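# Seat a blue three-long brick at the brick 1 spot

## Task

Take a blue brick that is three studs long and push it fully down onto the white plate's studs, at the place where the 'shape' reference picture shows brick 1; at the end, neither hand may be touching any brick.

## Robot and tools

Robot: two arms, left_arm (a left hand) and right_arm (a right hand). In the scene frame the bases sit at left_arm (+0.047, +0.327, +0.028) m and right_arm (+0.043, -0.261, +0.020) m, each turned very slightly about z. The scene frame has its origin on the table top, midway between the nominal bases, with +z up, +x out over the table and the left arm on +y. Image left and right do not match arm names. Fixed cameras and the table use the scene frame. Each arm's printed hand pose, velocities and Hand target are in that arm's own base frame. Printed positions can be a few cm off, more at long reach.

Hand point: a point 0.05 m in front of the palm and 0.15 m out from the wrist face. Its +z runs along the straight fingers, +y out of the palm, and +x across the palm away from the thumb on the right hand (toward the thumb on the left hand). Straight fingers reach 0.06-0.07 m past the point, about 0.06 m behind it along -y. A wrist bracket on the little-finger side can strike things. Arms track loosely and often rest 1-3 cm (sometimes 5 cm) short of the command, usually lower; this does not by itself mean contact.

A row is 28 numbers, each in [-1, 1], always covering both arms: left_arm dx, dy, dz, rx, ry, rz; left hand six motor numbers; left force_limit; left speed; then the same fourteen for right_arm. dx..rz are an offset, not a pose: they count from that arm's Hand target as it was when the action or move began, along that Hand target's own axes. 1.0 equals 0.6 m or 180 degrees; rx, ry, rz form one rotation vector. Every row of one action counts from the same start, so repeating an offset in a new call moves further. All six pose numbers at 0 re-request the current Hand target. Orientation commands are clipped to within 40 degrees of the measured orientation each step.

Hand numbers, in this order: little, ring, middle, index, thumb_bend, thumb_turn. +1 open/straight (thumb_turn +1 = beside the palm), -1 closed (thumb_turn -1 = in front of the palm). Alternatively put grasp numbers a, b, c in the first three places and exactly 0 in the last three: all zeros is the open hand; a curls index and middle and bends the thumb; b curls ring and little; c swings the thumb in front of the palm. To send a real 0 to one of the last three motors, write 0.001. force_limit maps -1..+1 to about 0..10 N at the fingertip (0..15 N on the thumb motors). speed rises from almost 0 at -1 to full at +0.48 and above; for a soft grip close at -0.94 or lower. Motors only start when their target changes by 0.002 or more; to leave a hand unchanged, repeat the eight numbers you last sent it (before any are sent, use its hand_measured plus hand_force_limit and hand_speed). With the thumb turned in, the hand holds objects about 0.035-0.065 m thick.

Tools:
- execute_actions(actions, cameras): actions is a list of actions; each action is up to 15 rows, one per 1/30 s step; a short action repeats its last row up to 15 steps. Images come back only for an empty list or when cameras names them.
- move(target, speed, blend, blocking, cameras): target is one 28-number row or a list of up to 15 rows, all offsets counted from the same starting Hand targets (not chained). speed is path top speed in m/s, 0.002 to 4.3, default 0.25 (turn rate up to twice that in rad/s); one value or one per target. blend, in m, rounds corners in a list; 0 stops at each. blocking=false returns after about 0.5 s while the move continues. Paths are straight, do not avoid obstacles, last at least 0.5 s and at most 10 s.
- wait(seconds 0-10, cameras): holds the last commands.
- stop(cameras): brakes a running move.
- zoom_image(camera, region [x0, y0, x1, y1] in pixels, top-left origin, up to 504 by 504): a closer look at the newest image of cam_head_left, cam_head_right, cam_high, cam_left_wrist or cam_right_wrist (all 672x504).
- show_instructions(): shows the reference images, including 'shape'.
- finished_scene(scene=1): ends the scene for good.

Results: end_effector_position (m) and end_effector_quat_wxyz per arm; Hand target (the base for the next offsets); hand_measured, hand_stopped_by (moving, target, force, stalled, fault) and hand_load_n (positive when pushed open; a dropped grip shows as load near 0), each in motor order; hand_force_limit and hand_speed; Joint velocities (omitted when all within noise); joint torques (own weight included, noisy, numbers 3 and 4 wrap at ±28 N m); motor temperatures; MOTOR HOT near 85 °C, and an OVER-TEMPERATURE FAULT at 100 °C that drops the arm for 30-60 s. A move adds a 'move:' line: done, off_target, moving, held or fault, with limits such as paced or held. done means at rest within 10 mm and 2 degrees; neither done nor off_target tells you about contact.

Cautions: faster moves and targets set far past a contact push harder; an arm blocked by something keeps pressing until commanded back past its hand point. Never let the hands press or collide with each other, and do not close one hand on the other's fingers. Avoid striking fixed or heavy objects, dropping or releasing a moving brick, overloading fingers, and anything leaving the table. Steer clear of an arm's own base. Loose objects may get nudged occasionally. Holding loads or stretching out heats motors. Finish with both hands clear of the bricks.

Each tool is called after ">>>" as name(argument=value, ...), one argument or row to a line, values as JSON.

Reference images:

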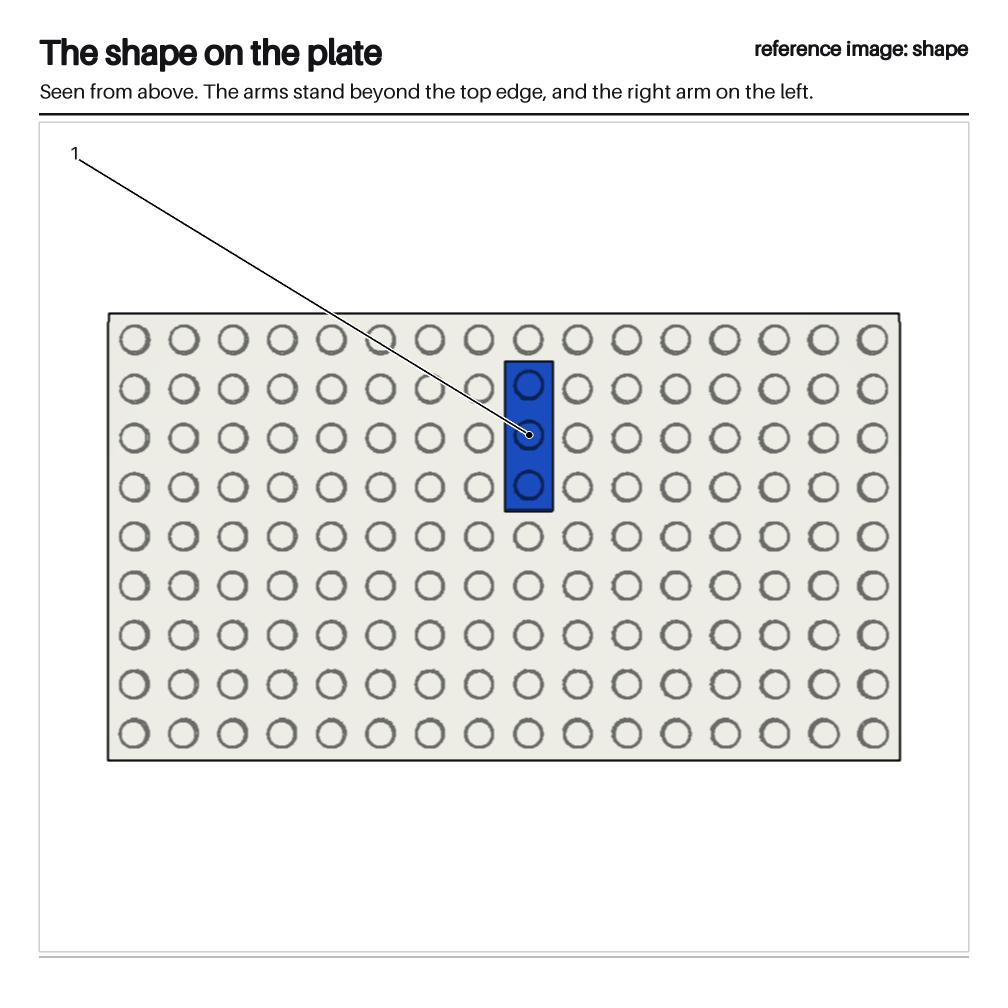

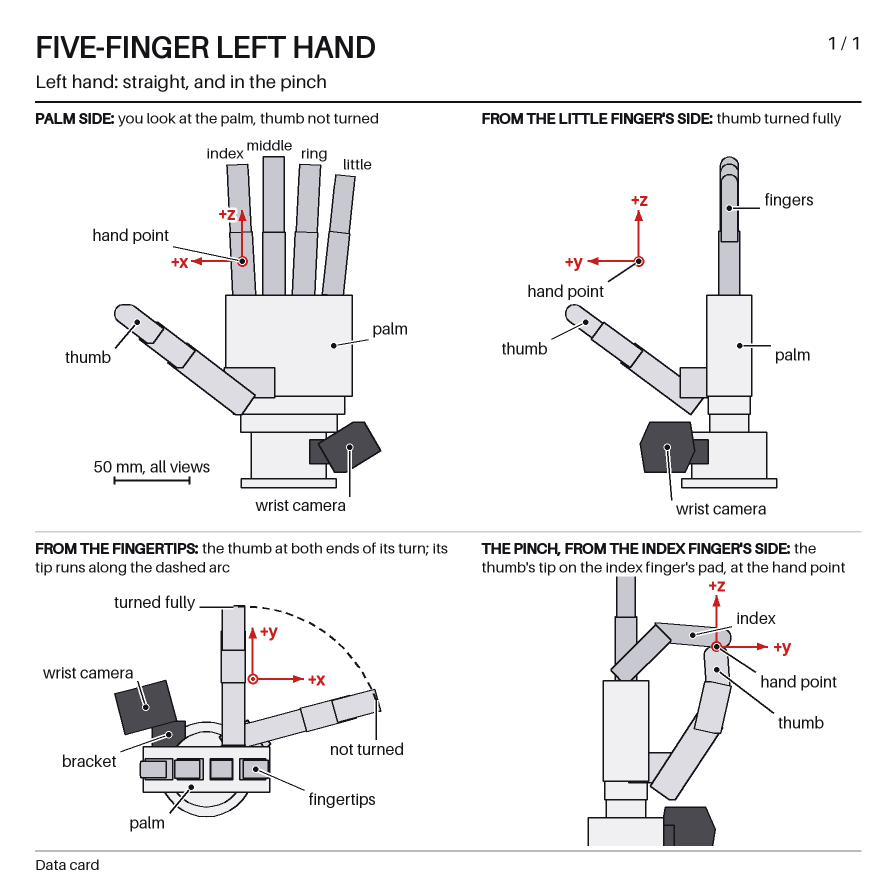

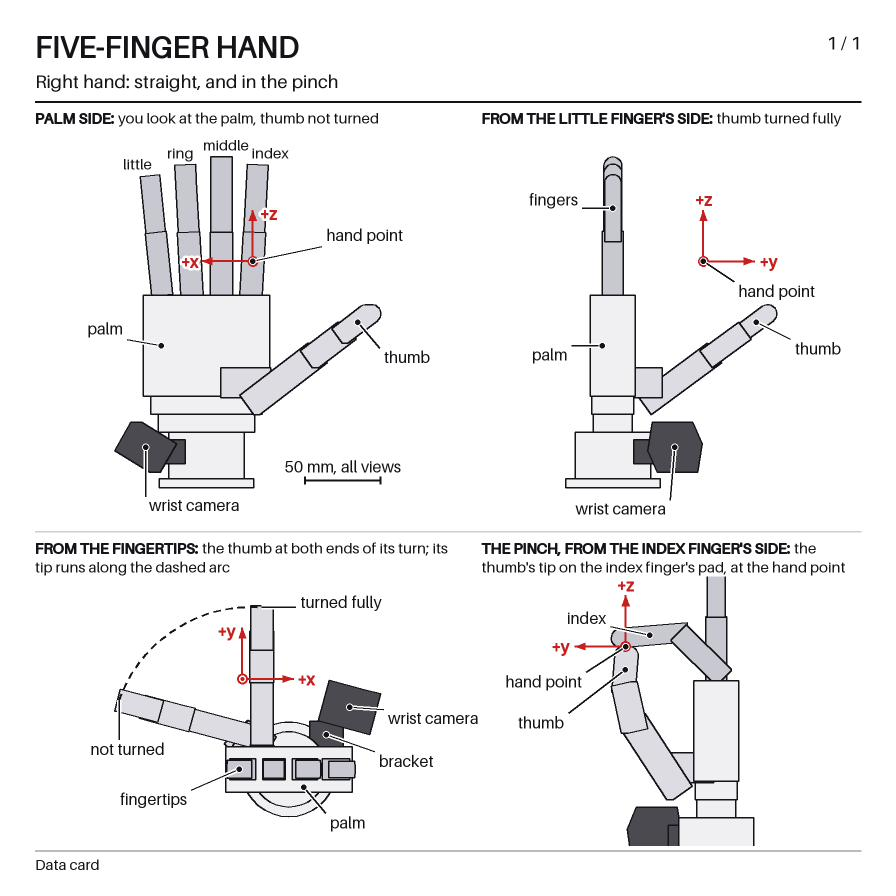

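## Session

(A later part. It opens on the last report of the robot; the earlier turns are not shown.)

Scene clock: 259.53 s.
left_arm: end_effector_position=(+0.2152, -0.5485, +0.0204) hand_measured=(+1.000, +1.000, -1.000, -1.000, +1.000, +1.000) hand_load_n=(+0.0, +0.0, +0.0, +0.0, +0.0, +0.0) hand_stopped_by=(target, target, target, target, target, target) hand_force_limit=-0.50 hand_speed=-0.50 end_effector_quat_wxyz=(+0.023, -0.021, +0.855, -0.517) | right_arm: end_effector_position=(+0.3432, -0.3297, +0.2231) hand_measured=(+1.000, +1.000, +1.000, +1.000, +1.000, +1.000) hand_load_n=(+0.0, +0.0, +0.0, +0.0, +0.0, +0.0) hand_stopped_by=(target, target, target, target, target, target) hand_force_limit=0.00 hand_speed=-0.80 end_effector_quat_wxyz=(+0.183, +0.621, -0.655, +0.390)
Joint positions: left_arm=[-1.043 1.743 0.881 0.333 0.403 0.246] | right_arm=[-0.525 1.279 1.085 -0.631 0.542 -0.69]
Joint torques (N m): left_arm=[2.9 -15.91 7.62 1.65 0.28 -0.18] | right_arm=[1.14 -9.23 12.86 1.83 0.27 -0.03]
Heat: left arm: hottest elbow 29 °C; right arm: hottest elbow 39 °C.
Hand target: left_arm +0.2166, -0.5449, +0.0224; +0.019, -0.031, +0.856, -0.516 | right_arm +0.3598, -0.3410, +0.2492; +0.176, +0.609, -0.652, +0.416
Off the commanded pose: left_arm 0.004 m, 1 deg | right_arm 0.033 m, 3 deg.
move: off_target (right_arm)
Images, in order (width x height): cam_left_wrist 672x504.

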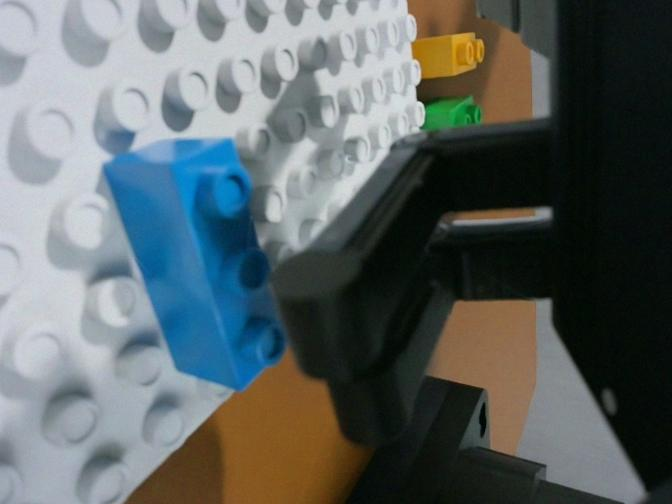

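>>> zoom_image(
  camera="cam_left_wrist",
  region=[20, 100, 320, 400],
)

>>> zoom_image(
  camera="cam_left_wrist",
  region=[40, 330, 240, 504],
)

>>> zoom_image(
  camera="cam_left_wrist",
  region=[60, 60, 260, 230],
)

Scaled by 1.680 from the camera's 672x504 image, which has a finer 960x720 frame.

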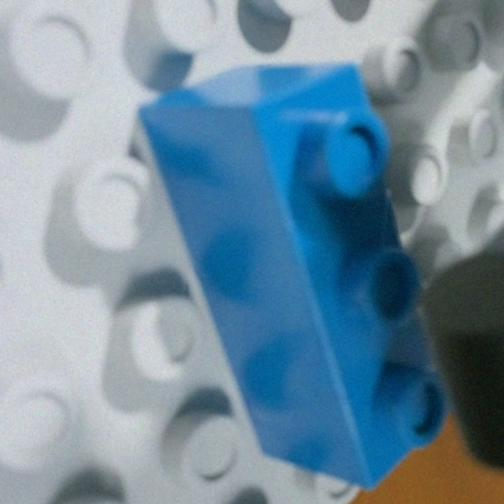

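Scaled by 2.520 from the camera's 672x504 image, which has a finer 960x720 frame.

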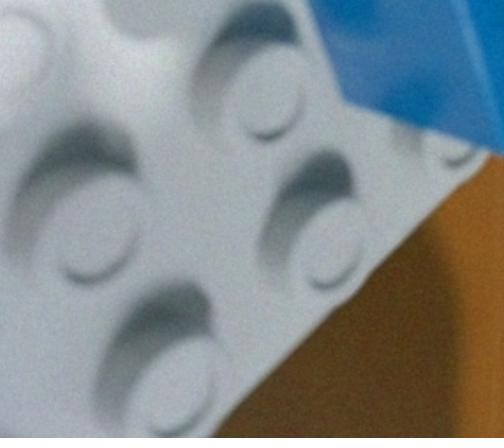

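Scaled by 2.520 from the camera's 672x504 image, which has a finer 960x720 frame.

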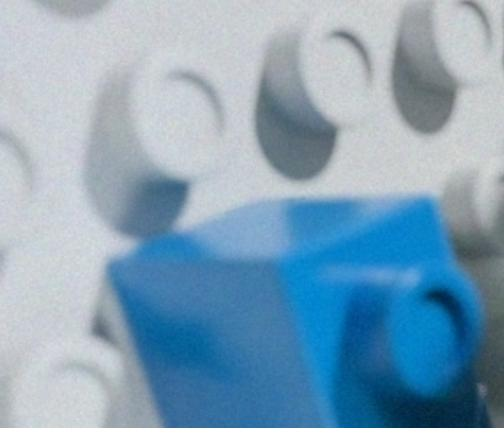

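>>> zoom_image(
  camera="cam_left_wrist",
  region=[70, 110, 190, 210],
)

>>> zoom_image(
  camera="cam_left_wrist",
  region=[130, 310, 270, 430],
)

>>> zoom_image(
  camera="cam_left_wrist",
  region=[200, 120, 330, 280],
)

Scaled by 4.200 from the camera's 672x504 image, which has a finer 960x720 frame.

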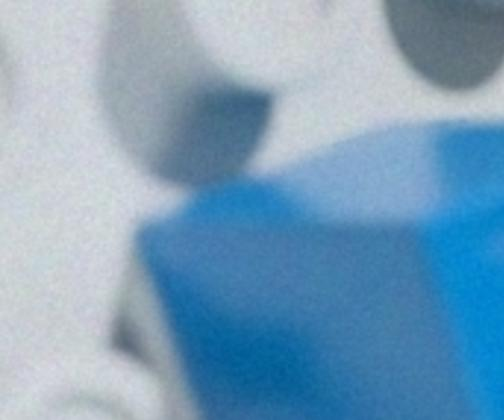

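Scaled by 3.600 from the camera's 672x504 image, which has a finer 960x720 frame.

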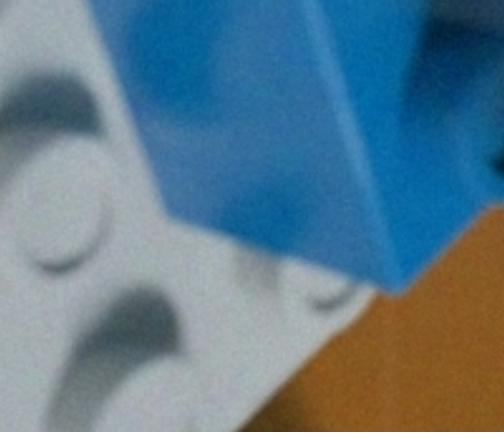

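Scaled by 3.150 from the camera's 672x504 image, which has a finer 960x720 frame.

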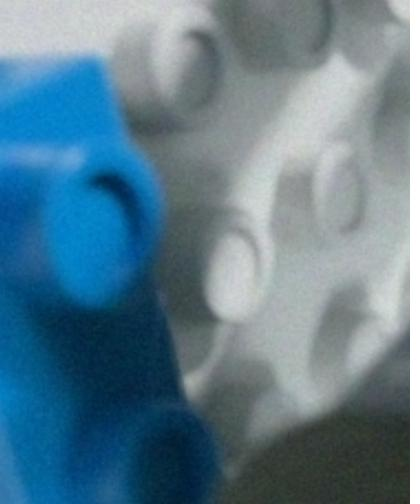

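>>> move(
  target=[0, -0.1031, -0.0545, 0, 0, 0, 1, 1, -1, -1, 1, 1, -0.5, -0.5, 0, 0, 0, 0, 0, 0, 1, 1, 1, 1, 1, 1, 0, -0.8],
  speed=0.15,
  cameras=["cam_head_left", "cam_high", "cam_left_wrist"],
)

>>> zoom_image(
  camera="cam_high",
  region=[160, 220, 290, 310],
)

>>> zoom_image(
  camera="cam_left_wrist",
  region=[0, 80, 300, 400],
)

Scene clock: 265.47 s.
left_arm: end_effector_position=(+0.2056, -0.5325, +0.0733) hand_measured=(+1.000, +1.000, -1.000, -1.000, +1.000, +1.000) hand_load_n=(+0.0, +0.0, +0.0, +0.0, +0.0, +0.0) hand_stopped_by=(target, target, target, target, target, target) hand_force_limit=-0.50 hand_speed=-0.50 end_effector_quat_wxyz=(+0.015, -0.026, +0.864, -0.503) | right_arm: end_effector_position=(+0.3432, -0.3297, +0.2231) hand_measured=(+1.000, +1.000, +1.000, +1.000, +1.000, +1.000) hand_load_n=(+0.0, +0.0, +0.0, +0.0, +0.0, +0.0) hand_stopped_by=(target, target, target, target, target, target) hand_force_limit=0.00 hand_speed=-0.80 end_effector_quat_wxyz=(+0.183, +0.621, -0.655, +0.390)
Joint positions: left_arm=[-1.043 1.594 0.894 0.133 0.403 0.244] | right_arm=[-0.525 1.279 1.085 -0.631 0.542 -0.69]
Joint torques (N m): left_arm=[2.2 -14.1 12.88 1.46 0.33 -0.17] | right_arm=[1.2 -9.35 12.85 1.88 0.27 -0.04]
Heat: left arm: hottest elbow 29 °C; right arm: hottest elbow 39 °C.
Hand target: left_arm +0.2165, -0.5449, +0.0925; +0.019, -0.031, +0.856, -0.516 | right_arm +0.3598, -0.3410, +0.2492; +0.176, +0.609, -0.652, +0.416
Off the commanded pose: left_arm 0.025 m, 2 deg | right_arm 0.033 m, 3 deg.
move: off_target (left_arm, right_arm)
Images, in order (width x height): cam_head_left 672x504, cam_high 672x504, cam_left_wrist 672x504.

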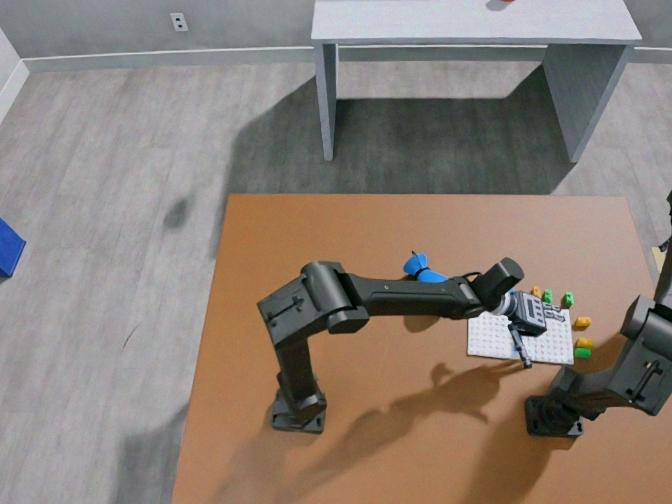

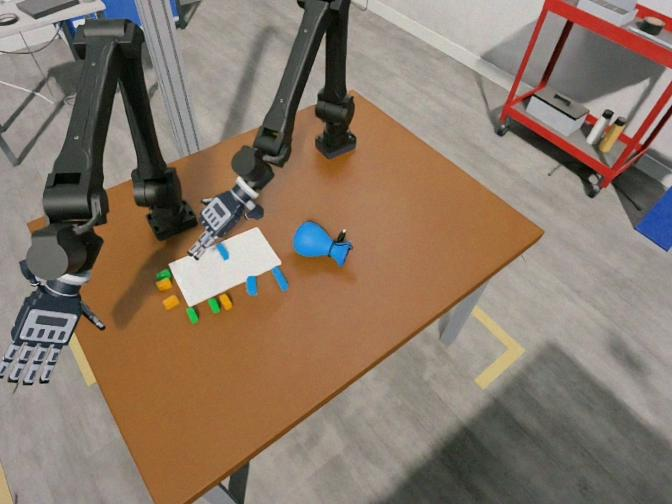

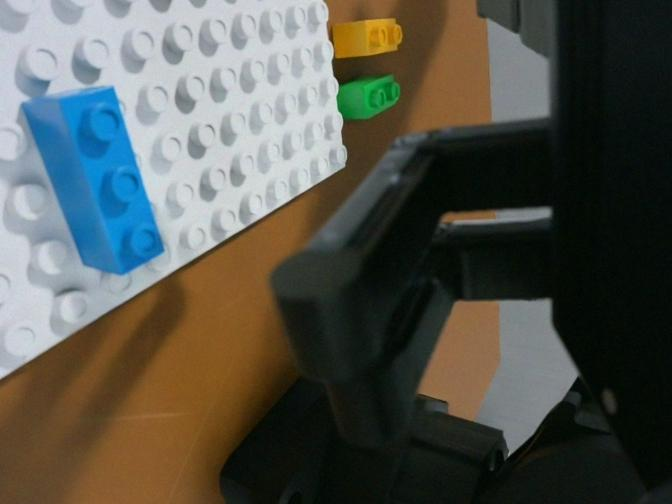

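Scaled by 3.877 from the camera's 672x504 image, which has a finer 960x720 frame.

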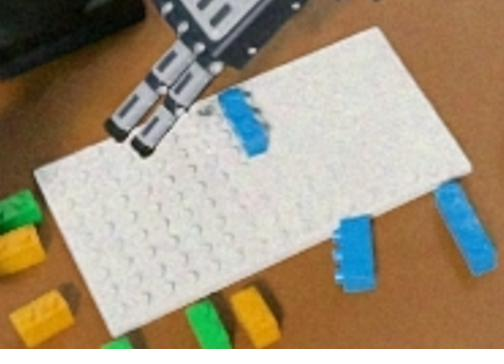

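Scaled by 1.575 from the camera's 672x504 image, which has a finer 960x720 frame.

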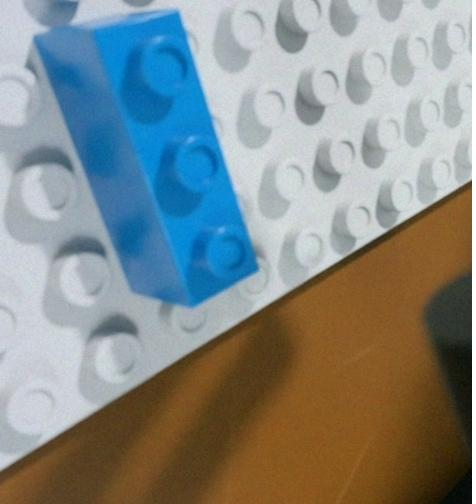

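>>> move(
  target=[0, 0.1106, 0.0584, 0, 0, 0, 1, 1, -1, -1, 1, 1, -0.5, -0.5, 0, 0, 0, 0, 0, 0, 1, 1, 1, 1, 1, 1, 0, -0.8],
  speed=0.1,
)

Scene clock: 270.37 s.
left_arm: end_effector_position=(+0.2149, -0.5479, +0.0321) hand_measured=(+1.000, +1.000, -1.000, -1.000, +1.000, +1.000) hand_load_n=(+0.0, +0.0, +0.0, +0.0, +0.0, +0.0) hand_stopped_by=(target, target, target, target, target, target) hand_force_limit=-0.50 hand_speed=-0.50 end_effector_quat_wxyz=(+0.026, -0.020, +0.852, -0.522) | right_arm: end_effector_position=(+0.3432, -0.3297, +0.2231) hand_measured=(+1.000, +1.000, +1.000, +1.000, +1.000, +1.000) hand_load_n=(+0.0, +0.0, +0.0, +0.0, +0.0, +0.0) hand_stopped_by=(target, target, target, target, target, target) hand_force_limit=0.00 hand_speed=-0.80 end_effector_quat_wxyz=(+0.183, +0.621, -0.655, +0.390)
Joint positions: left_arm=[-1.042 1.717 0.877 0.325 0.403 0.244] | right_arm=[-0.525 1.279 1.085 -0.631 0.542 -0.69]
Joint torques (N m): left_arm=[1.96 -12.51 7.95 2.58 0.28 -0.17] | right_arm=[1.14 -9.29 12.82 1.87 0.27 -0.02]
Heat: left arm: hottest elbow 29 °C; right arm: hottest elbow 39 °C.
Hand target: left_arm +0.2165, -0.5447, +0.0173; +0.019, -0.032, +0.856, -0.516 | right_arm +0.3598, -0.3410, +0.2492; +0.176, +0.609, -0.652, +0.416
Off the commanded pose: left_arm 0.015 m, 2 deg | right_arm 0.033 m, 3 deg.
move: off_target (left_arm, right_arm)

>>> move(
  target=[-0.0002, 0.0447, 0.0194, 0, 0, 0, 1, 1, -1, -1, 1, 1, -0.5, -0.5, 0, 0, 0, 0, 0, 0, 1, 1, 1, 1, 1, 1, 0, -0.8],
  speed=0.04,
  cameras=["cam_left_wrist"],
)

Scene clock: 271.90 s.
left_arm: end_effector_position=(+0.2160, -0.5481, +0.0060) hand_measured=(+1.000, +1.000, -1.000, -1.000, +1.000, +1.000) hand_load_n=(+0.0, +0.0, +0.0, +0.0, +0.0, +0.0) hand_stopped_by=(target, target, target, target, target, target) hand_force_limit=-0.50 hand_speed=-0.50 end_effector_quat_wxyz=(+0.027, -0.020, +0.851, -0.525) | right_arm: end_effector_position=(+0.3432, -0.3297, +0.2231) hand_measured=(+1.000, +1.000, +1.000, +1.000, +1.000, +1.000) hand_load_n=(+0.0, +0.0, +0.0, +0.0, +0.0, +0.0) hand_stopped_by=(target, target, target, target, target, target) hand_force_limit=0.00 hand_speed=-0.80 end_effector_quat_wxyz=(+0.183, +0.621, -0.655, +0.390)
Joint positions: left_arm=[-1.04 1.779 0.862 0.408 0.405 0.244] | right_arm=[-0.525 1.279 1.085 -0.631 0.542 -0.69]
Joint torques (N m): left_arm=[1.49 -13.04 7.06 2.66 0.31 -0.14] | right_arm=[1.2 -9.41 12.86 1.91 0.26 -0.04]
Heat: left arm: hottest elbow 29 °C; right arm: hottest elbow 39 °C.
Hand target: left_arm +0.2165, -0.5426, -0.0117; +0.019, -0.031, +0.856, -0.516 | right_arm +0.3598, -0.3410, +0.2492; +0.176, +0.609, -0.652, +0.416
Off the commanded pose: left_arm 0.019 m, 2 deg | right_arm 0.033 m, 3 deg.
move: off_target (left_arm, right_arm)
Images, in order (width x height): cam_left_wrist 672x504.

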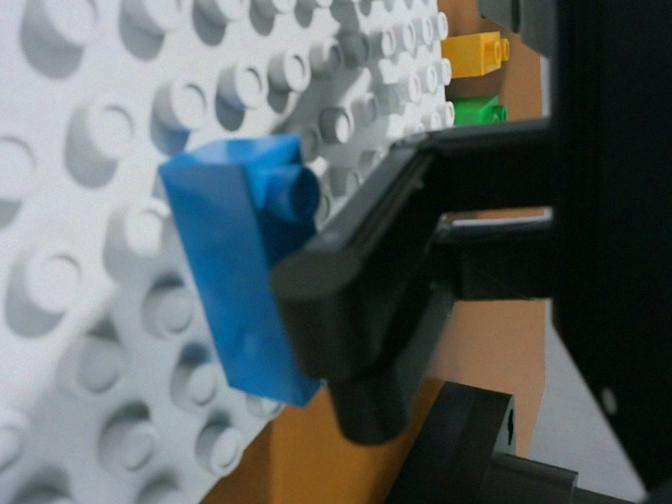

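>>> move(
  target=[-0.0002, 0.0156, 0.0062, 0, 0, 0, 1, 1, -1, -1, 1, 1, -0.5, -0.5, 0, 0, 0, 0, 0, 0, 1, 1, 1, 1, 1, 1, 0, -0.8],
  speed=0.02,
)

Scene clock: 273.00 s.
left_arm: end_effector_position=(+0.2170, -0.5492, +0.0011) hand_measured=(+1.000, +1.000, -1.000, -1.000, +1.000, +1.000) hand_load_n=(+0.0, +0.0, +0.0, +0.0, +0.0, -0.5) hand_stopped_by=(target, target, target, target, target, target) hand_force_limit=-0.50 hand_speed=-0.50 end_effector_quat_wxyz=(+0.029, -0.019, +0.848, -0.529) | right_arm: end_effector_position=(+0.3432, -0.3297, +0.2231) hand_measured=(+1.000, +1.000, +1.000, +1.000, +1.000, +1.000) hand_load_n=(+0.0, +0.0, +0.0, +0.0, +0.0, +0.0) hand_stopped_by=(target, target, target, target, target, target) hand_force_limit=0.00 hand_speed=-0.80 end_effector_quat_wxyz=(+0.183, +0.621, -0.655, +0.390)
Joint positions: left_arm=[-1.039 1.795 0.858 0.438 0.407 0.244] | right_arm=[-0.525 1.279 1.085 -0.631 0.542 -0.69]
Joint torques (N m): left_arm=[2.32 -11.63 6.72 2.54 0.24 -0.17] | right_arm=[1.32 -9.41 12.88 1.84 0.27 -0.04]
Heat: left arm: hottest elbow 29 °C; right arm: hottest elbow 39 °C.
Hand target: left_arm +0.2166, -0.5414, -0.0219; +0.019, -0.032, +0.856, -0.516 | right_arm +0.3598, -0.3410, +0.2492; +0.176, +0.609, -0.652, +0.416
Off the commanded pose: left_arm 0.024 m, 3 deg | right_arm 0.033 m, 3 deg.
move: off_target (left_arm, right_arm)

>>> move(
  target=[-0.0002, 0.0156, 0.0062, 0, 0, 0, 1, 1, -1, -1, 1, 1, -0.5, -0.5, 0, 0, 0, 0, 0, 0, 1, 1, 1, 1, 1, 1, 0, -0.8],
  speed=0.02,
)

Scene clock: 274.17 s.
left_arm: end_effector_position=(+0.2183, -0.5518, +0.0008) hand_measured=(+1.000, +1.000, -1.000, -1.000, +1.000, +1.000) hand_load_n=(-0.5, +0.0, -0.5, -1.5, +0.0, -0.5) hand_stopped_by=(target, target, target, target, target, target) hand_force_limit=-0.50 hand_speed=-0.50 end_effector_quat_wxyz=(+0.031, -0.016, +0.843, -0.537) | right_arm: end_effector_position=(+0.3432, -0.3297, +0.2231) hand_measured=(+1.000, +1.000, +1.000, +1.000, +1.000, +1.000) hand_load_n=(+0.0, +0.0, +0.0, +0.0, +0.0, +0.0) hand_stopped_by=(target, target, target, target, target, target) hand_force_limit=0.00 hand_speed=-0.80 end_effector_quat_wxyz=(+0.183, +0.621, -0.655, +0.390)
Joint positions: left_arm=[-1.038 1.805 0.855 0.471 0.41 0.243] | right_arm=[-0.525 1.279 1.085 -0.631 0.542 -0.69]
Joint torques (N m): left_arm=[2.96 -12.16 6.16 2.29 0.11 -0.1] | right_arm=[1.2 -9.11 12.83 1.83 0.27 -0.04]
Heat: left arm: hottest elbow 29 °C; right arm: hottest elbow 39 °C.
Hand target: left_arm +0.2167, -0.5403, -0.0318; +0.019, -0.031, +0.856, -0.516 | right_arm +0.3598, -0.3410, +0.2492; +0.176, +0.609, -0.652, +0.416
Off the commanded pose: left_arm 0.035 m, 4 deg | right_arm 0.033 m, 3 deg.
move: off_target (left_arm, right_arm)

>>> move(
  target=[0.0057, 0.0507, 0.0112, -0.04, 0, 0, 1, 1, -1, -1, 1, 1, -0.5, -0.5, 0, 0, 0, 0, 0, 0, 1, 1, 1, 1, 1, 1, 0, -0.8],
  speed=0.03,
)

Scene clock: 277.70 s.
left_arm: end_effector_position=(+0.2201, -0.5498, -0.0025) hand_measured=(+1.000, +1.000, -1.000, -1.000, +1.000, +1.000) hand_load_n=(-0.5, +0.0, -6.5, -2.0, +0.0, +0.0) hand_stopped_by=(target, target, target, target, target, target) hand_force_limit=-0.50 hand_speed=-0.50 end_effector_quat_wxyz=(+0.029, -0.028, +0.858, -0.512) | right_arm: end_effector_position=(+0.3432, -0.3297, +0.2231) hand_measured=(+1.000, +1.000, +1.000, +1.000, +1.000, +1.000) hand_load_n=(+0.0, +0.0, +0.0, +0.0, +0.0, +0.0) hand_stopped_by=(target, target, target, target, target, target) hand_force_limit=0.00 hand_speed=-0.80 end_effector_quat_wxyz=(+0.183, +0.621, -0.655, +0.390)
Joint positions: left_arm=[-1.042 1.798 0.881 0.382 0.383 0.243] | right_arm=[-0.525 1.279 1.085 -0.631 0.542 -0.69]
Joint torques (N m): left_arm=[2.26 -9.41 6.83 0.51 -0.58 0.28] | right_arm=[1.14 -9.23 12.81 1.85 0.26 -0.03]
Heat: left arm: hottest elbow 29 °C; right arm: hottest elbow 39 °C.
Hand target: left_arm +0.2126, -0.5325, -0.0617; +0.017, -0.033, +0.887, -0.461 | right_arm +0.3598, -0.3410, +0.2492; +0.176, +0.609, -0.652, +0.416
Off the commanded pose: left_arm 0.062 m, 7 deg | right_arm 0.033 m, 3 deg.
move: off_target (left_arm, right_arm)

>>> move(
  target=[0.0017, 0.0666, 0.0349, -0.03, 0, 0, 1, 1, -1, -1, 1, 1, -0.5, -0.5, 0, 0, 0, 0, 0, 0, 1, 1, 1, 1, 1, 1, 0, -0.8],
  speed=0.03,
  cameras=["cam_left_wrist"],
)

Scene clock: 281.20 s.
left_arm: end_effector_position=(+0.2229, -0.5540, -0.0057) hand_measured=(+1.000, +1.000, -1.000, -1.000, +1.000, +1.000) hand_load_n=(+0.0, +0.0, -7.0, -6.0, +0.0, +0.0) hand_stopped_by=(target, target, target, target, target, target) hand_force_limit=-0.50 hand_speed=-0.50 end_effector_quat_wxyz=(+0.038, -0.028, +0.865, -0.500) | right_arm: end_effector_position=(+0.3432, -0.3297, +0.2231) hand_measured=(+1.000, +1.000, +1.000, +1.000, +1.000, +1.000) hand_load_n=(+0.0, +0.0, +0.0, +0.0, +0.0, +0.0) hand_stopped_by=(target, target, target, target, target, target) hand_force_limit=0.00 hand_speed=-0.80 end_effector_quat_wxyz=(+0.183, +0.621, -0.655, +0.390)
Joint positions: left_arm=[-1.051 1.806 0.907 0.34 0.355 0.257] | right_arm=[-0.525 1.279 1.085 -0.631 0.542 -0.69]
Joint torques (N m): left_arm=[2.84 -5.77 5.9 0.16 -0.73 0.48] | right_arm=[1.08 -9.35 12.81 1.8 0.26 -0.03]
Heat: left arm: hottest elbow 29 °C; right arm: hottest elbow 39 °C.
Hand target: left_arm +0.2112, -0.5265, -0.1067; +0.016, -0.034, +0.907, -0.418 | right_arm +0.3598, -0.3410, +0.2492; +0.176, +0.609, -0.652, +0.416
Off the commanded pose: left_arm 0.105 m, 11 deg | right_arm 0.033 m, 3 deg.
move: off_target (left_arm, right_arm)
Images, in order (width x height): cam_left_wrist 672x504.

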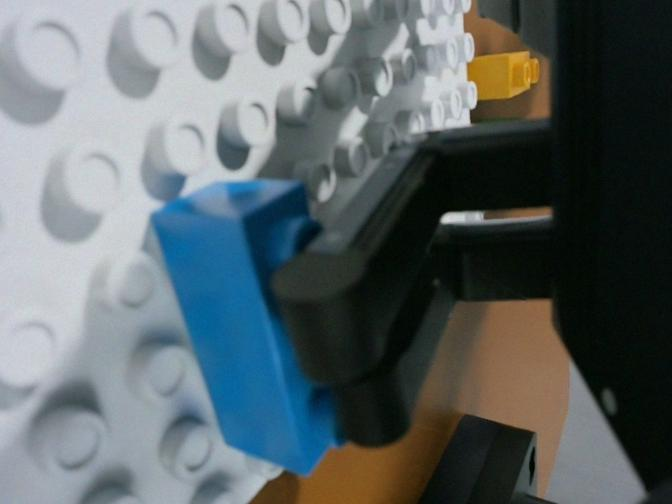

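>>> zoom_image(
  camera="cam_left_wrist",
  region=[0, 60, 300, 310],
)

>>> zoom_image(
  camera="cam_left_wrist",
  region=[100, 300, 360, 504],
)

Scaled by 1.680 from the camera's 672x504 image, which has a finer 960x720 frame.

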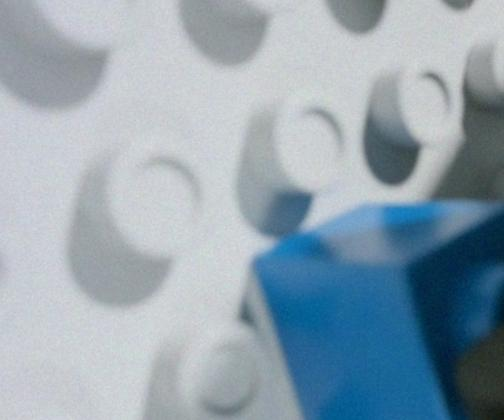

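Scaled by 1.938 from the camera's 672x504 image, which has a finer 960x720 frame.

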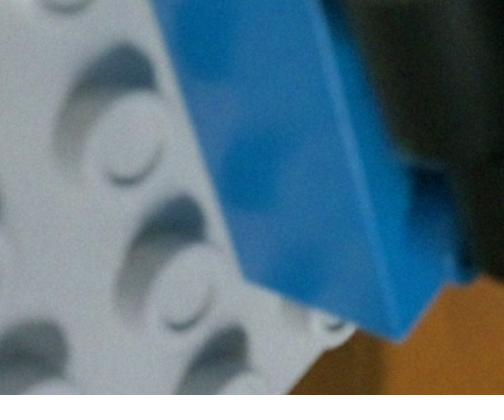

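>>> move(
  target=[-0.0277, -0.1722, -0.1101, 0.069, 0, 0, 1, 1, -1, -1, 1, 1, -0.5, -0.5, 0, 0, 0, 0, 0, 0, 1, 1, 1, 1, 1, 1, 0, -0.8],
  speed=0.06,
  cameras=["cam_left_wrist"],
)

>>> zoom_image(
  camera="cam_left_wrist",
  region=[20, 60, 320, 300],
)

>>> zoom_image(
  camera="cam_left_wrist",
  region=[40, 270, 340, 504],
)

Scene clock: 286.03 s.
left_arm: end_effector_position=(+0.2282, -0.5456, +0.0123) hand_measured=(+1.000, +1.000, -1.000, -1.000, +1.000, +1.000) hand_load_n=(+0.0, +0.0, +0.0, +0.0, +0.0, +0.0) hand_stopped_by=(target, target, target, target, target, target) hand_force_limit=-0.50 hand_speed=-0.50 end_effector_quat_wxyz=(+0.023, -0.023, +0.857, -0.515) | right_arm: end_effector_position=(+0.3432, -0.3297, +0.2231) hand_measured=(+1.000, +1.000, +1.000, +1.000, +1.000, +1.000) hand_load_n=(+0.0, +0.0, +0.0, +0.0, +0.0, +0.0) hand_stopped_by=(target, target, target, target, target, target) hand_force_limit=0.00 hand_speed=-0.80 end_effector_quat_wxyz=(+0.183, +0.621, -0.655, +0.390)
Joint positions: left_arm=[-1.016 1.769 0.894 0.334 0.423 0.26] | right_arm=[-0.525 1.279 1.085 -0.631 0.542 -0.69]
Joint torques (N m): left_arm=[2.61 -16.97 7.46 1.63 0.3 -0.17] | right_arm=[1.08 -9.17 12.85 1.84 0.26 -0.03]
Heat: left arm: hottest elbow 29 °C; right arm: hottest elbow 39 °C.
Hand target: left_arm +0.2290, -0.5422, +0.0151; +0.019, -0.031, +0.857, -0.514 | right_arm +0.3598, -0.3410, +0.2492; +0.176, +0.609, -0.652, +0.416
Off the commanded pose: left_arm 0.004 m, 1 deg | right_arm 0.033 m, 3 deg.
move: off_target (right_arm)
Images, in order (width x height): cam_left_wrist 672x504.

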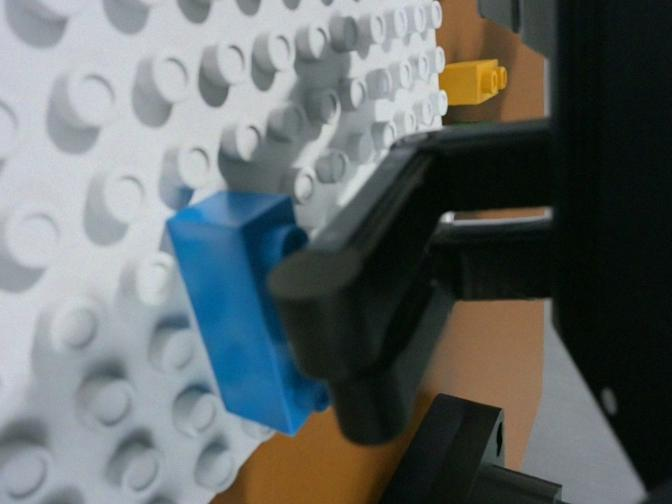

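Scaled by 1.680 from the camera's 672x504 image, which has a finer 960x720 frame.

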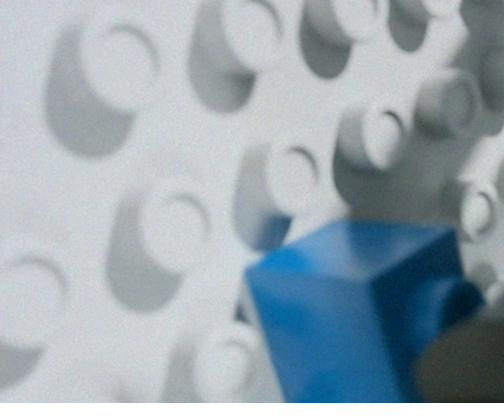

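Scaled by 1.680 from the camera's 672x504 image, which has a finer 960x720 frame.

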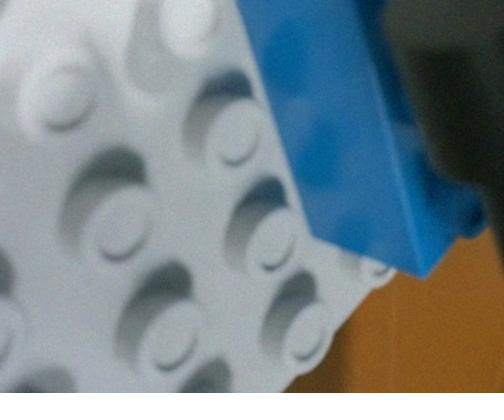

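>>> move(
  target=[0.0075, 0.2234, 0.0769, -0.075, 0, 0, 1, 1, -1, -1, 1, 1, -0.5, -0.5, 0, 0, 0, 0, 0, 0, 1, 1, 1, 1, 1, 1, 0, -0.8],
  speed=0.04,
  cameras=["cam_left_wrist"],
)

Scene clock: 293.00 s.
left_arm: end_effector_position=(+0.2379, -0.5539, -0.0070) hand_measured=(+1.000, +1.000, -1.000, -1.000, +1.000, +1.000) hand_load_n=(+0.0, +0.0, +0.0, -14.5, +0.0, +0.0) hand_stopped_by=(target, target, target, target, target, target) hand_force_limit=-0.50 hand_speed=-0.50 end_effector_quat_wxyz=(+0.039, -0.031, +0.864, -0.501) | right_arm: end_effector_position=(+0.3432, -0.3297, +0.2231) hand_measured=(+1.000, +1.000, +1.000, +1.000, +1.000, +1.000) hand_load_n=(+0.0, +0.0, +0.0, +0.0, +0.0, +0.0) hand_stopped_by=(target, target, target, target, target, target) hand_force_limit=0.00 hand_speed=-0.80 end_effector_quat_wxyz=(+0.183, +0.621, -0.655, +0.390)
Joint positions: left_arm=[-1.025 1.822 0.926 0.336 0.373 0.266] | right_arm=[-0.525 1.279 1.085 -0.631 0.542 -0.69]
Joint torques (N m): left_arm=[1.67 -4.25 4.79 0.34 -0.88 0.59] | right_arm=[1.38 -9.35 12.85 1.85 0.27 -0.04]
Heat: left arm: hottest elbow 29 °C; right arm: hottest elbow 39 °C.
Hand target: left_arm +0.2228, -0.5202, -0.1251; +0.015, -0.033, +0.911, -0.410 | right_arm +0.3598, -0.3410, +0.2492; +0.176, +0.609, -0.652, +0.416
Off the commanded pose: left_arm 0.124 m, 12 deg | right_arm 0.033 m, 3 deg.
move: off_target (left_arm, right_arm)
Images, in order (width x height): cam_left_wrist 672x504.

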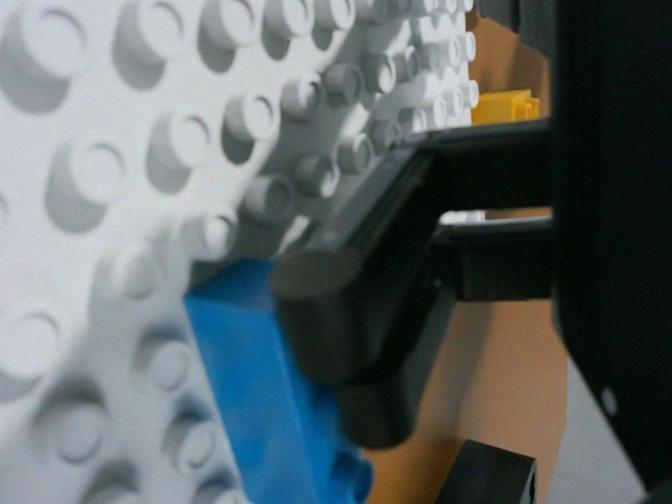

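>>> zoom_image(
  camera="cam_left_wrist",
  region=[60, 140, 360, 390],
)

>>> zoom_image(
  camera="cam_left_wrist",
  region=[100, 320, 400, 504],
)

Scaled by 1.680 from the camera's 672x504 image, which has a finer 960x720 frame.

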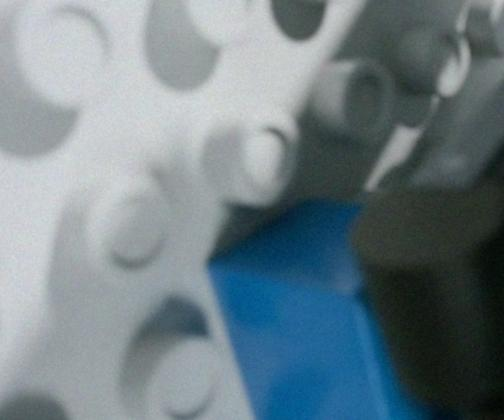

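Scaled by 1.680 from the camera's 672x504 image, which has a finer 960x720 frame.

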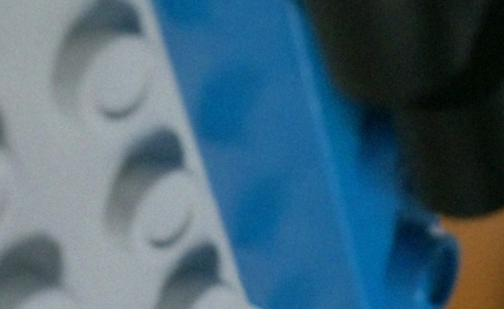

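>>> move(
  target=[0.0218, 0.0795, 0.027, -0.03, 0, 0, 1, 1, -1, -1, 1, 1, -0.5, -0.5, 0, 0, 0, 0, 0, 0, 1, 1, 1, 1, 1, 1, 0, -0.8],
  speed=0.04,
  cameras=["cam_left_wrist"],
)

Scene clock: 296.70 s.
left_arm: end_effector_position=(+0.2365, -0.5543, -0.0107) hand_measured=(+1.000, +1.000, -1.000, -1.000, +1.000, +1.000) hand_load_n=(+0.0, +0.0, +0.0, -20.0, +0.0, +0.0) hand_stopped_by=(target, target, target, target, target, target) hand_force_limit=-0.50 hand_speed=-0.50 end_effector_quat_wxyz=(+0.051, -0.031, +0.868, -0.494) | right_arm: end_effector_position=(+0.3432, -0.3297, +0.2231) hand_measured=(+1.000, +1.000, +1.000, +1.000, +1.000, +1.000) hand_load_n=(+0.5, +0.0, +0.0, +0.0, +0.0, +0.0) hand_stopped_by=(target, target, target, target, target, target) hand_force_limit=0.00 hand_speed=-0.80 end_effector_quat_wxyz=(+0.183, +0.621, -0.655, +0.390)
Joint positions: left_arm=[-1.039 1.823 0.924 0.332 0.336 0.274] | right_arm=[-0.525 1.279 1.085 -0.631 0.542 -0.69]
Joint torques (N m): left_arm=[1.2 -0.56 1.77 -0.43 -1.14 0.63] | right_arm=[1.14 -9.35 12.83 1.85 0.26 -0.04]
Heat: left arm: hottest elbow 28 °C; right arm: hottest elbow 39 °C.
Hand target: left_arm +0.2085, -0.5016, -0.1716; +0.014, -0.034, +0.930, -0.367 | right_arm +0.3598, -0.3410, +0.2492; +0.176, +0.609, -0.652, +0.416
Off the commanded pose: left_arm 0.172 m, 17 deg | right_arm 0.033 m, 3 deg.
move: off_target (left_arm, right_arm)
Images, in order (width x height): cam_left_wrist 672x504.

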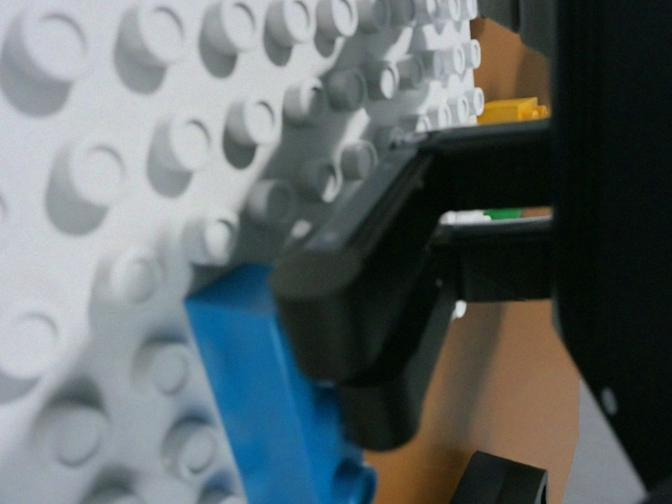

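>>> move(
  target=[-0.0085, -0.2705, -0.1849, 0.106, 0, 0, 1, 1, -1, -1, 1, 1, -0.5, -0.5, 0, 0, 0, 0, 0, 0, 1, 1, 1, 1, 1, 1, 0, -0.8],
  speed=0.08,
  cameras=["cam_left_wrist"],
)

>>> zoom_image(
  camera="cam_left_wrist",
  region=[20, 40, 320, 290],
)

>>> zoom_image(
  camera="cam_left_wrist",
  region=[20, 254, 320, 504],
)

Scene clock: 300.03 s.
left_arm: end_effector_position=(+0.2145, -0.5443, +0.0147) hand_measured=(+1.000, +1.000, -1.000, -1.000, +1.000, +1.000) hand_load_n=(+0.0, +0.0, +0.0, +0.5, +0.0, +0.0) hand_stopped_by=(target, target, target, target, target, target) hand_force_limit=-0.50 hand_speed=-0.50 end_effector_quat_wxyz=(+0.021, -0.024, +0.859, -0.511) | right_arm: end_effector_position=(+0.3432, -0.3297, +0.2231) hand_measured=(+1.000, +1.000, +1.000, +1.000, +1.000, +1.000) hand_load_n=(+0.0, +0.0, +0.0, +0.0, +0.0, +0.0) hand_stopped_by=(target, target, target, target, target, target) hand_force_limit=0.00 hand_speed=-0.80 end_effector_quat_wxyz=(+0.183, +0.621, -0.655, +0.390)
Joint positions: left_arm=[-1.04 1.747 0.877 0.324 0.404 0.247] | right_arm=[-0.525 1.279 1.085 -0.631 0.542 -0.69]
Joint torques (N m): left_arm=[2.14 -16.56 7.84 2.25 0.32 -0.16] | right_arm=[1.32 -9.23 12.82 1.83 0.27 -0.03]
Heat: left arm: hottest elbow 28 °C; right arm: hottest elbow 39 °C.
Hand target: left_arm +0.2164, -0.5441, +0.0203; +0.019, -0.031, +0.856, -0.516 | right_arm +0.3598, -0.3410, +0.2492; +0.176, +0.609, -0.652, +0.416
Off the commanded pose: left_arm 0.006 m, 1 deg | right_arm 0.033 m, 3 deg.
move: off_target (right_arm)
Images, in order (width x height): cam_left_wrist 672x504.

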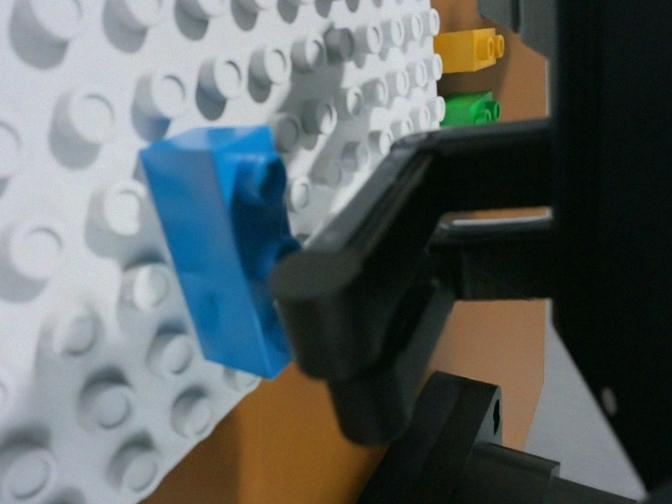

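Scaled by 1.680 from the camera's 672x504 image, which has a finer 960x720 frame.

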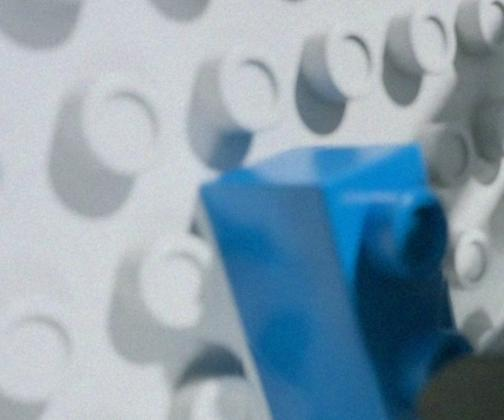

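Scaled by 1.680 from the camera's 672x504 image, which has a finer 960x720 frame.

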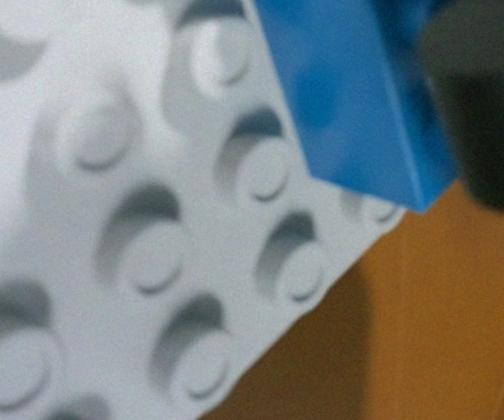

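>>> move(
  target=[0.0026,0.0637,0.0222,-0.02,0,0,1,1,-1,-1,1,1,-0.5,-0.5,0,0,0,0,0,0,1,1,1,1,1,1,0,-0.8],
  speed=0.05,
)

Scene clock: 303.23 s.
left_arm: end_effector_position=(+0.2162, -0.5421, +0.0013) hand_measured=(+1.000, +1.000, -1.000, -1.000, +1.000, +1.000) hand_load_n=(+0.0, +0.0, +0.0, +0.0, +0.0, +0.0) hand_stopped_by=(target, target, target, target, target, target) hand_force_limit=-0.50 hand_speed=-0.50 end_effector_quat_wxyz=(+0.023, -0.030, +0.864, -0.501) | right_arm: end_effector_position=(+0.3432, -0.3297, +0.2231) hand_measured=(+1.000, +1.000, +1.000, +1.000, +1.000, +1.000) hand_load_n=(+0.0, +0.0, +0.0, +0.0, +0.0, +0.5) hand_stopped_by=(target, target, target, target, target, target) hand_force_limit=0.00 hand_speed=-0.80 end_effector_quat_wxyz=(+0.183, +0.621, -0.655, +0.390)
Joint positions: left_arm=[-1.04 1.772 0.877 0.329 0.388 0.246] | right_arm=[-0.525 1.279 1.085 -0.631 0.542 -0.69]
Joint torques (N m): left_arm=[1.55 -12.4 7.31 2.26 0.1 0.04] | right_arm=[1.2 -9.29 12.88 1.85 0.27 -0.04]
Heat: left arm: hottest elbow 28 °C; right arm: hottest elbow 39 °C.
Hand target: left_arm +0.2145, -0.5382, -0.0196; +0.018, -0.032, +0.872, -0.489 | right_arm +0.3598, -0.3410, +0.2492; +0.176, +0.609, -0.652, +0.416
Off the commanded pose: left_arm 0.021 m, 2 deg | right_arm 0.033 m, 3 deg.
move: off_target (left_arm, right_arm)

>>> move(
  target=[0.0028,0.0463,0.0203,0.005,0,0,1,1,-1,-1,1,1,-0.5,-0.5,0,0,0,0,0,0,1,1,1,1,1,1,0,-0.8],
  speed=0.05,
)

Scene clock: 304.77 s.
left_arm: end_effector_position=(+0.2199, -0.5511, -0.0002) hand_measured=(+1.000, +1.000, -1.000, -1.000, +1.000, +1.000) hand_load_n=(+0.0, +0.0, -1.5, -2.5, +0.0, +0.0) hand_stopped_by=(target, target, target, target, target, target) hand_force_limit=-0.50 hand_speed=-0.50 end_effector_quat_wxyz=(+0.035, -0.019, +0.847, -0.531) | right_arm: end_effector_position=(+0.3432, -0.3297, +0.2231) hand_measured=(+1.000, +1.000, +1.000, +1.000, +1.000, +1.000) hand_load_n=(+0.0, +0.0, +0.0, +0.0, +0.0, +0.0) hand_stopped_by=(target, target, target, target, target, target) hand_force_limit=0.00 hand_speed=-0.80 end_effector_quat_wxyz=(+0.183, +0.621, -0.655, +0.390)
Joint positions: left_arm=[-1.04 1.802 0.86 0.452 0.396 0.246] | right_arm=[-0.525 1.279 1.085 -0.631 0.542 -0.69]
Joint torques (N m): left_arm=[1.85 -10.58 5.39 2.03 0.06 -0.07] | right_arm=[1.14 -9.29 12.81 1.87 0.26 -0.05]
Heat: left arm: hottest elbow 28 °C; right arm: hottest elbow 39 °C.
Hand target: left_arm +0.2125, -0.5343, -0.0496; +0.019, -0.032, +0.868, -0.495 | right_arm +0.3598, -0.3410, +0.2492; +0.176, +0.609, -0.652, +0.416
Off the commanded pose: left_arm 0.053 m, 5 deg | right_arm 0.033 m, 3 deg.
move: off_target (left_arm, right_arm)

>>> move(
  target=[0.007,0.1108,0.0417,-0.04,0,0,1,1,-1,-1,1,1,-0.5,-0.5,0,0,0,0,0,0,1,1,1,1,1,1,0,-0.8],
  speed=0.05,
)

Scene clock: 306.90 s.
left_arm: end_effector_position=(+0.2212, -0.5512, -0.0046) hand_measured=(+1.000, +1.000, -1.000, -1.000, +1.000, +1.000) hand_load_n=(+0.0, +0.0, -6.0, -8.0, +0.0, +0.0) hand_stopped_by=(target, target, target, target, target, target) hand_force_limit=-0.50 hand_speed=-0.50 end_effector_quat_wxyz=(+0.041, -0.023, +0.848, -0.527) | right_arm: end_effector_position=(+0.3432, -0.3297, +0.2231) hand_measured=(+1.000, +1.000, +1.000, +1.000, +1.000, +1.000) hand_load_n=(+0.0, +0.0, +0.0, +0.0, +0.0, +0.0) hand_stopped_by=(target, target, target, target, target, target) hand_force_limit=0.00 hand_speed=-0.80 end_effector_quat_wxyz=(+0.183, +0.621, -0.655, +0.390)
Joint positions: left_arm=[-1.044 1.81 0.859 0.457 0.377 0.246] | right_arm=[-0.525 1.279 1.085 -0.631 0.542 -0.69]
Joint torques (N m): left_arm=[1.08 -3.72 4.97 0.34 -0.97 0.44] | right_arm=[1.26 -9.17 12.86 1.8 0.27 -0.04]
Heat: left arm: hottest elbow 28 °C; right arm: hottest elbow 39 °C.
Hand target: left_arm +0.2077, -0.5224, -0.1196; +0.017, -0.033, +0.897, -0.440 | right_arm +0.3598, -0.3410, +0.2492; +0.176, +0.609, -0.652, +0.416
Off the commanded pose: left_arm 0.119 m, 12 deg | right_arm 0.033 m, 3 deg.
move: off_target (left_arm, right_arm)

>>> move(
  target=[0.0045,0.0504,0.03,0,0,0,1,1,-1,-1,1,1,-0.5,-0.5,0,0,0,0,0,0,1,1,1,1,1,1,0,-0.8],
  speed=0.05,
)

Scene clock: 308.70 s.
left_arm: end_effector_position=(+0.2238, -0.5573, -0.0062) hand_measured=(+1.000, +1.000, -1.000, -1.000, +1.000, +1.000) hand_load_n=(+0.0, +0.0, -7.5, -14.5, +0.0, -0.5) hand_stopped_by=(target, target, target, target, target, target) hand_force_limit=-0.50 hand_speed=-0.50 end_effector_quat_wxyz=(+0.051, -0.015, +0.835, -0.548) | right_arm: end_effector_position=(+0.3432, -0.3297, +0.2231) hand_measured=(+1.000, +1.000, +1.000, +1.000, +1.000, +1.000) hand_load_n=(+0.0, -0.5, +0.0, +0.0, +0.0, +0.0) hand_stopped_by=(target, target, target, target, target, target) hand_force_limit=0.00 hand_speed=-0.80 end_effector_quat_wxyz=(+0.183, +0.621, -0.655, +0.390)
Joint positions: left_arm=[-1.044 1.837 0.848 0.55 0.38 0.246] | right_arm=[-0.525 1.279 1.085 -0.631 0.542 -0.69]
Joint torques (N m): left_arm=[2.32 -0.73 3.04 -0.09 -1.03 0.35] | right_arm=[1.26 -9.29 12.82 1.87 0.26 -0.03]
Heat: left arm: hottest elbow 28 °C; right arm: hottest elbow 39 °C.
Hand target: left_arm +0.2045, -0.5181, -0.1546; +0.017, -0.033, +0.897, -0.440 | right_arm +0.3598, -0.3410, +0.2492; +0.176, +0.609, -0.652, +0.416
Off the commanded pose: left_arm 0.155 m, 15 deg | right_arm 0.033 m, 3 deg.
move: off_target (left_arm, right_arm)

>>> move(
  target=[-0.0172,-0.2579,-0.1431,0.054,0,0,1,1,-1,-1,1,1,-0.5,-0.5,0,0,0,0,0,0,1,1,1,1,1,1,0,-0.8],
  speed=0.08,
)

Scene clock: 311.63 s.
left_arm: end_effector_position=(+0.2091, -0.5372, +0.0068) hand_measured=(+1.000, +1.000, -1.000, -1.000, +1.000, +1.000) hand_load_n=(+0.0, +0.0, +0.0, +0.0, +0.0, +0.0) hand_stopped_by=(target, target, target, target, target, target) hand_force_limit=-0.50 hand_speed=-0.50 end_effector_quat_wxyz=(+0.017, -0.025, +0.862, -0.506) | right_arm: end_effector_position=(+0.3432, -0.3297, +0.2231) hand_measured=(+1.000, +1.000, +1.000, +1.000, +1.000, +1.000) hand_load_n=(+0.0, +0.0, +0.0, +0.0, +0.0, +0.0) hand_stopped_by=(target, target, target, target, target, target) hand_force_limit=0.00 hand_speed=-0.80 end_effector_quat_wxyz=(+0.183, +0.621, -0.655, +0.390)
Joint positions: left_arm=[-1.042 1.748 0.855 0.334 0.403 0.246] | right_arm=[-0.525 1.279 1.085 -0.631 0.542 -0.69]
Joint torques (N m): left_arm=[2.78 -15.85 9.5 1.83 0.29 -0.17] | right_arm=[1.38 -9.23 12.85 1.83 0.26 -0.03]
Heat: left arm: hottest elbow 28 °C; right arm: hottest elbow 39 °C.
Hand target: left_arm +0.2168, -0.5443, +0.0204; +0.019, -0.032, +0.857, -0.514 | right_arm +0.3598, -0.3410, +0.2492; +0.176, +0.609, -0.652, +0.416
Off the commanded pose: left_arm 0.017 m, 1 deg | right_arm 0.033 m, 3 deg.
move: off_target (left_arm, right_arm)


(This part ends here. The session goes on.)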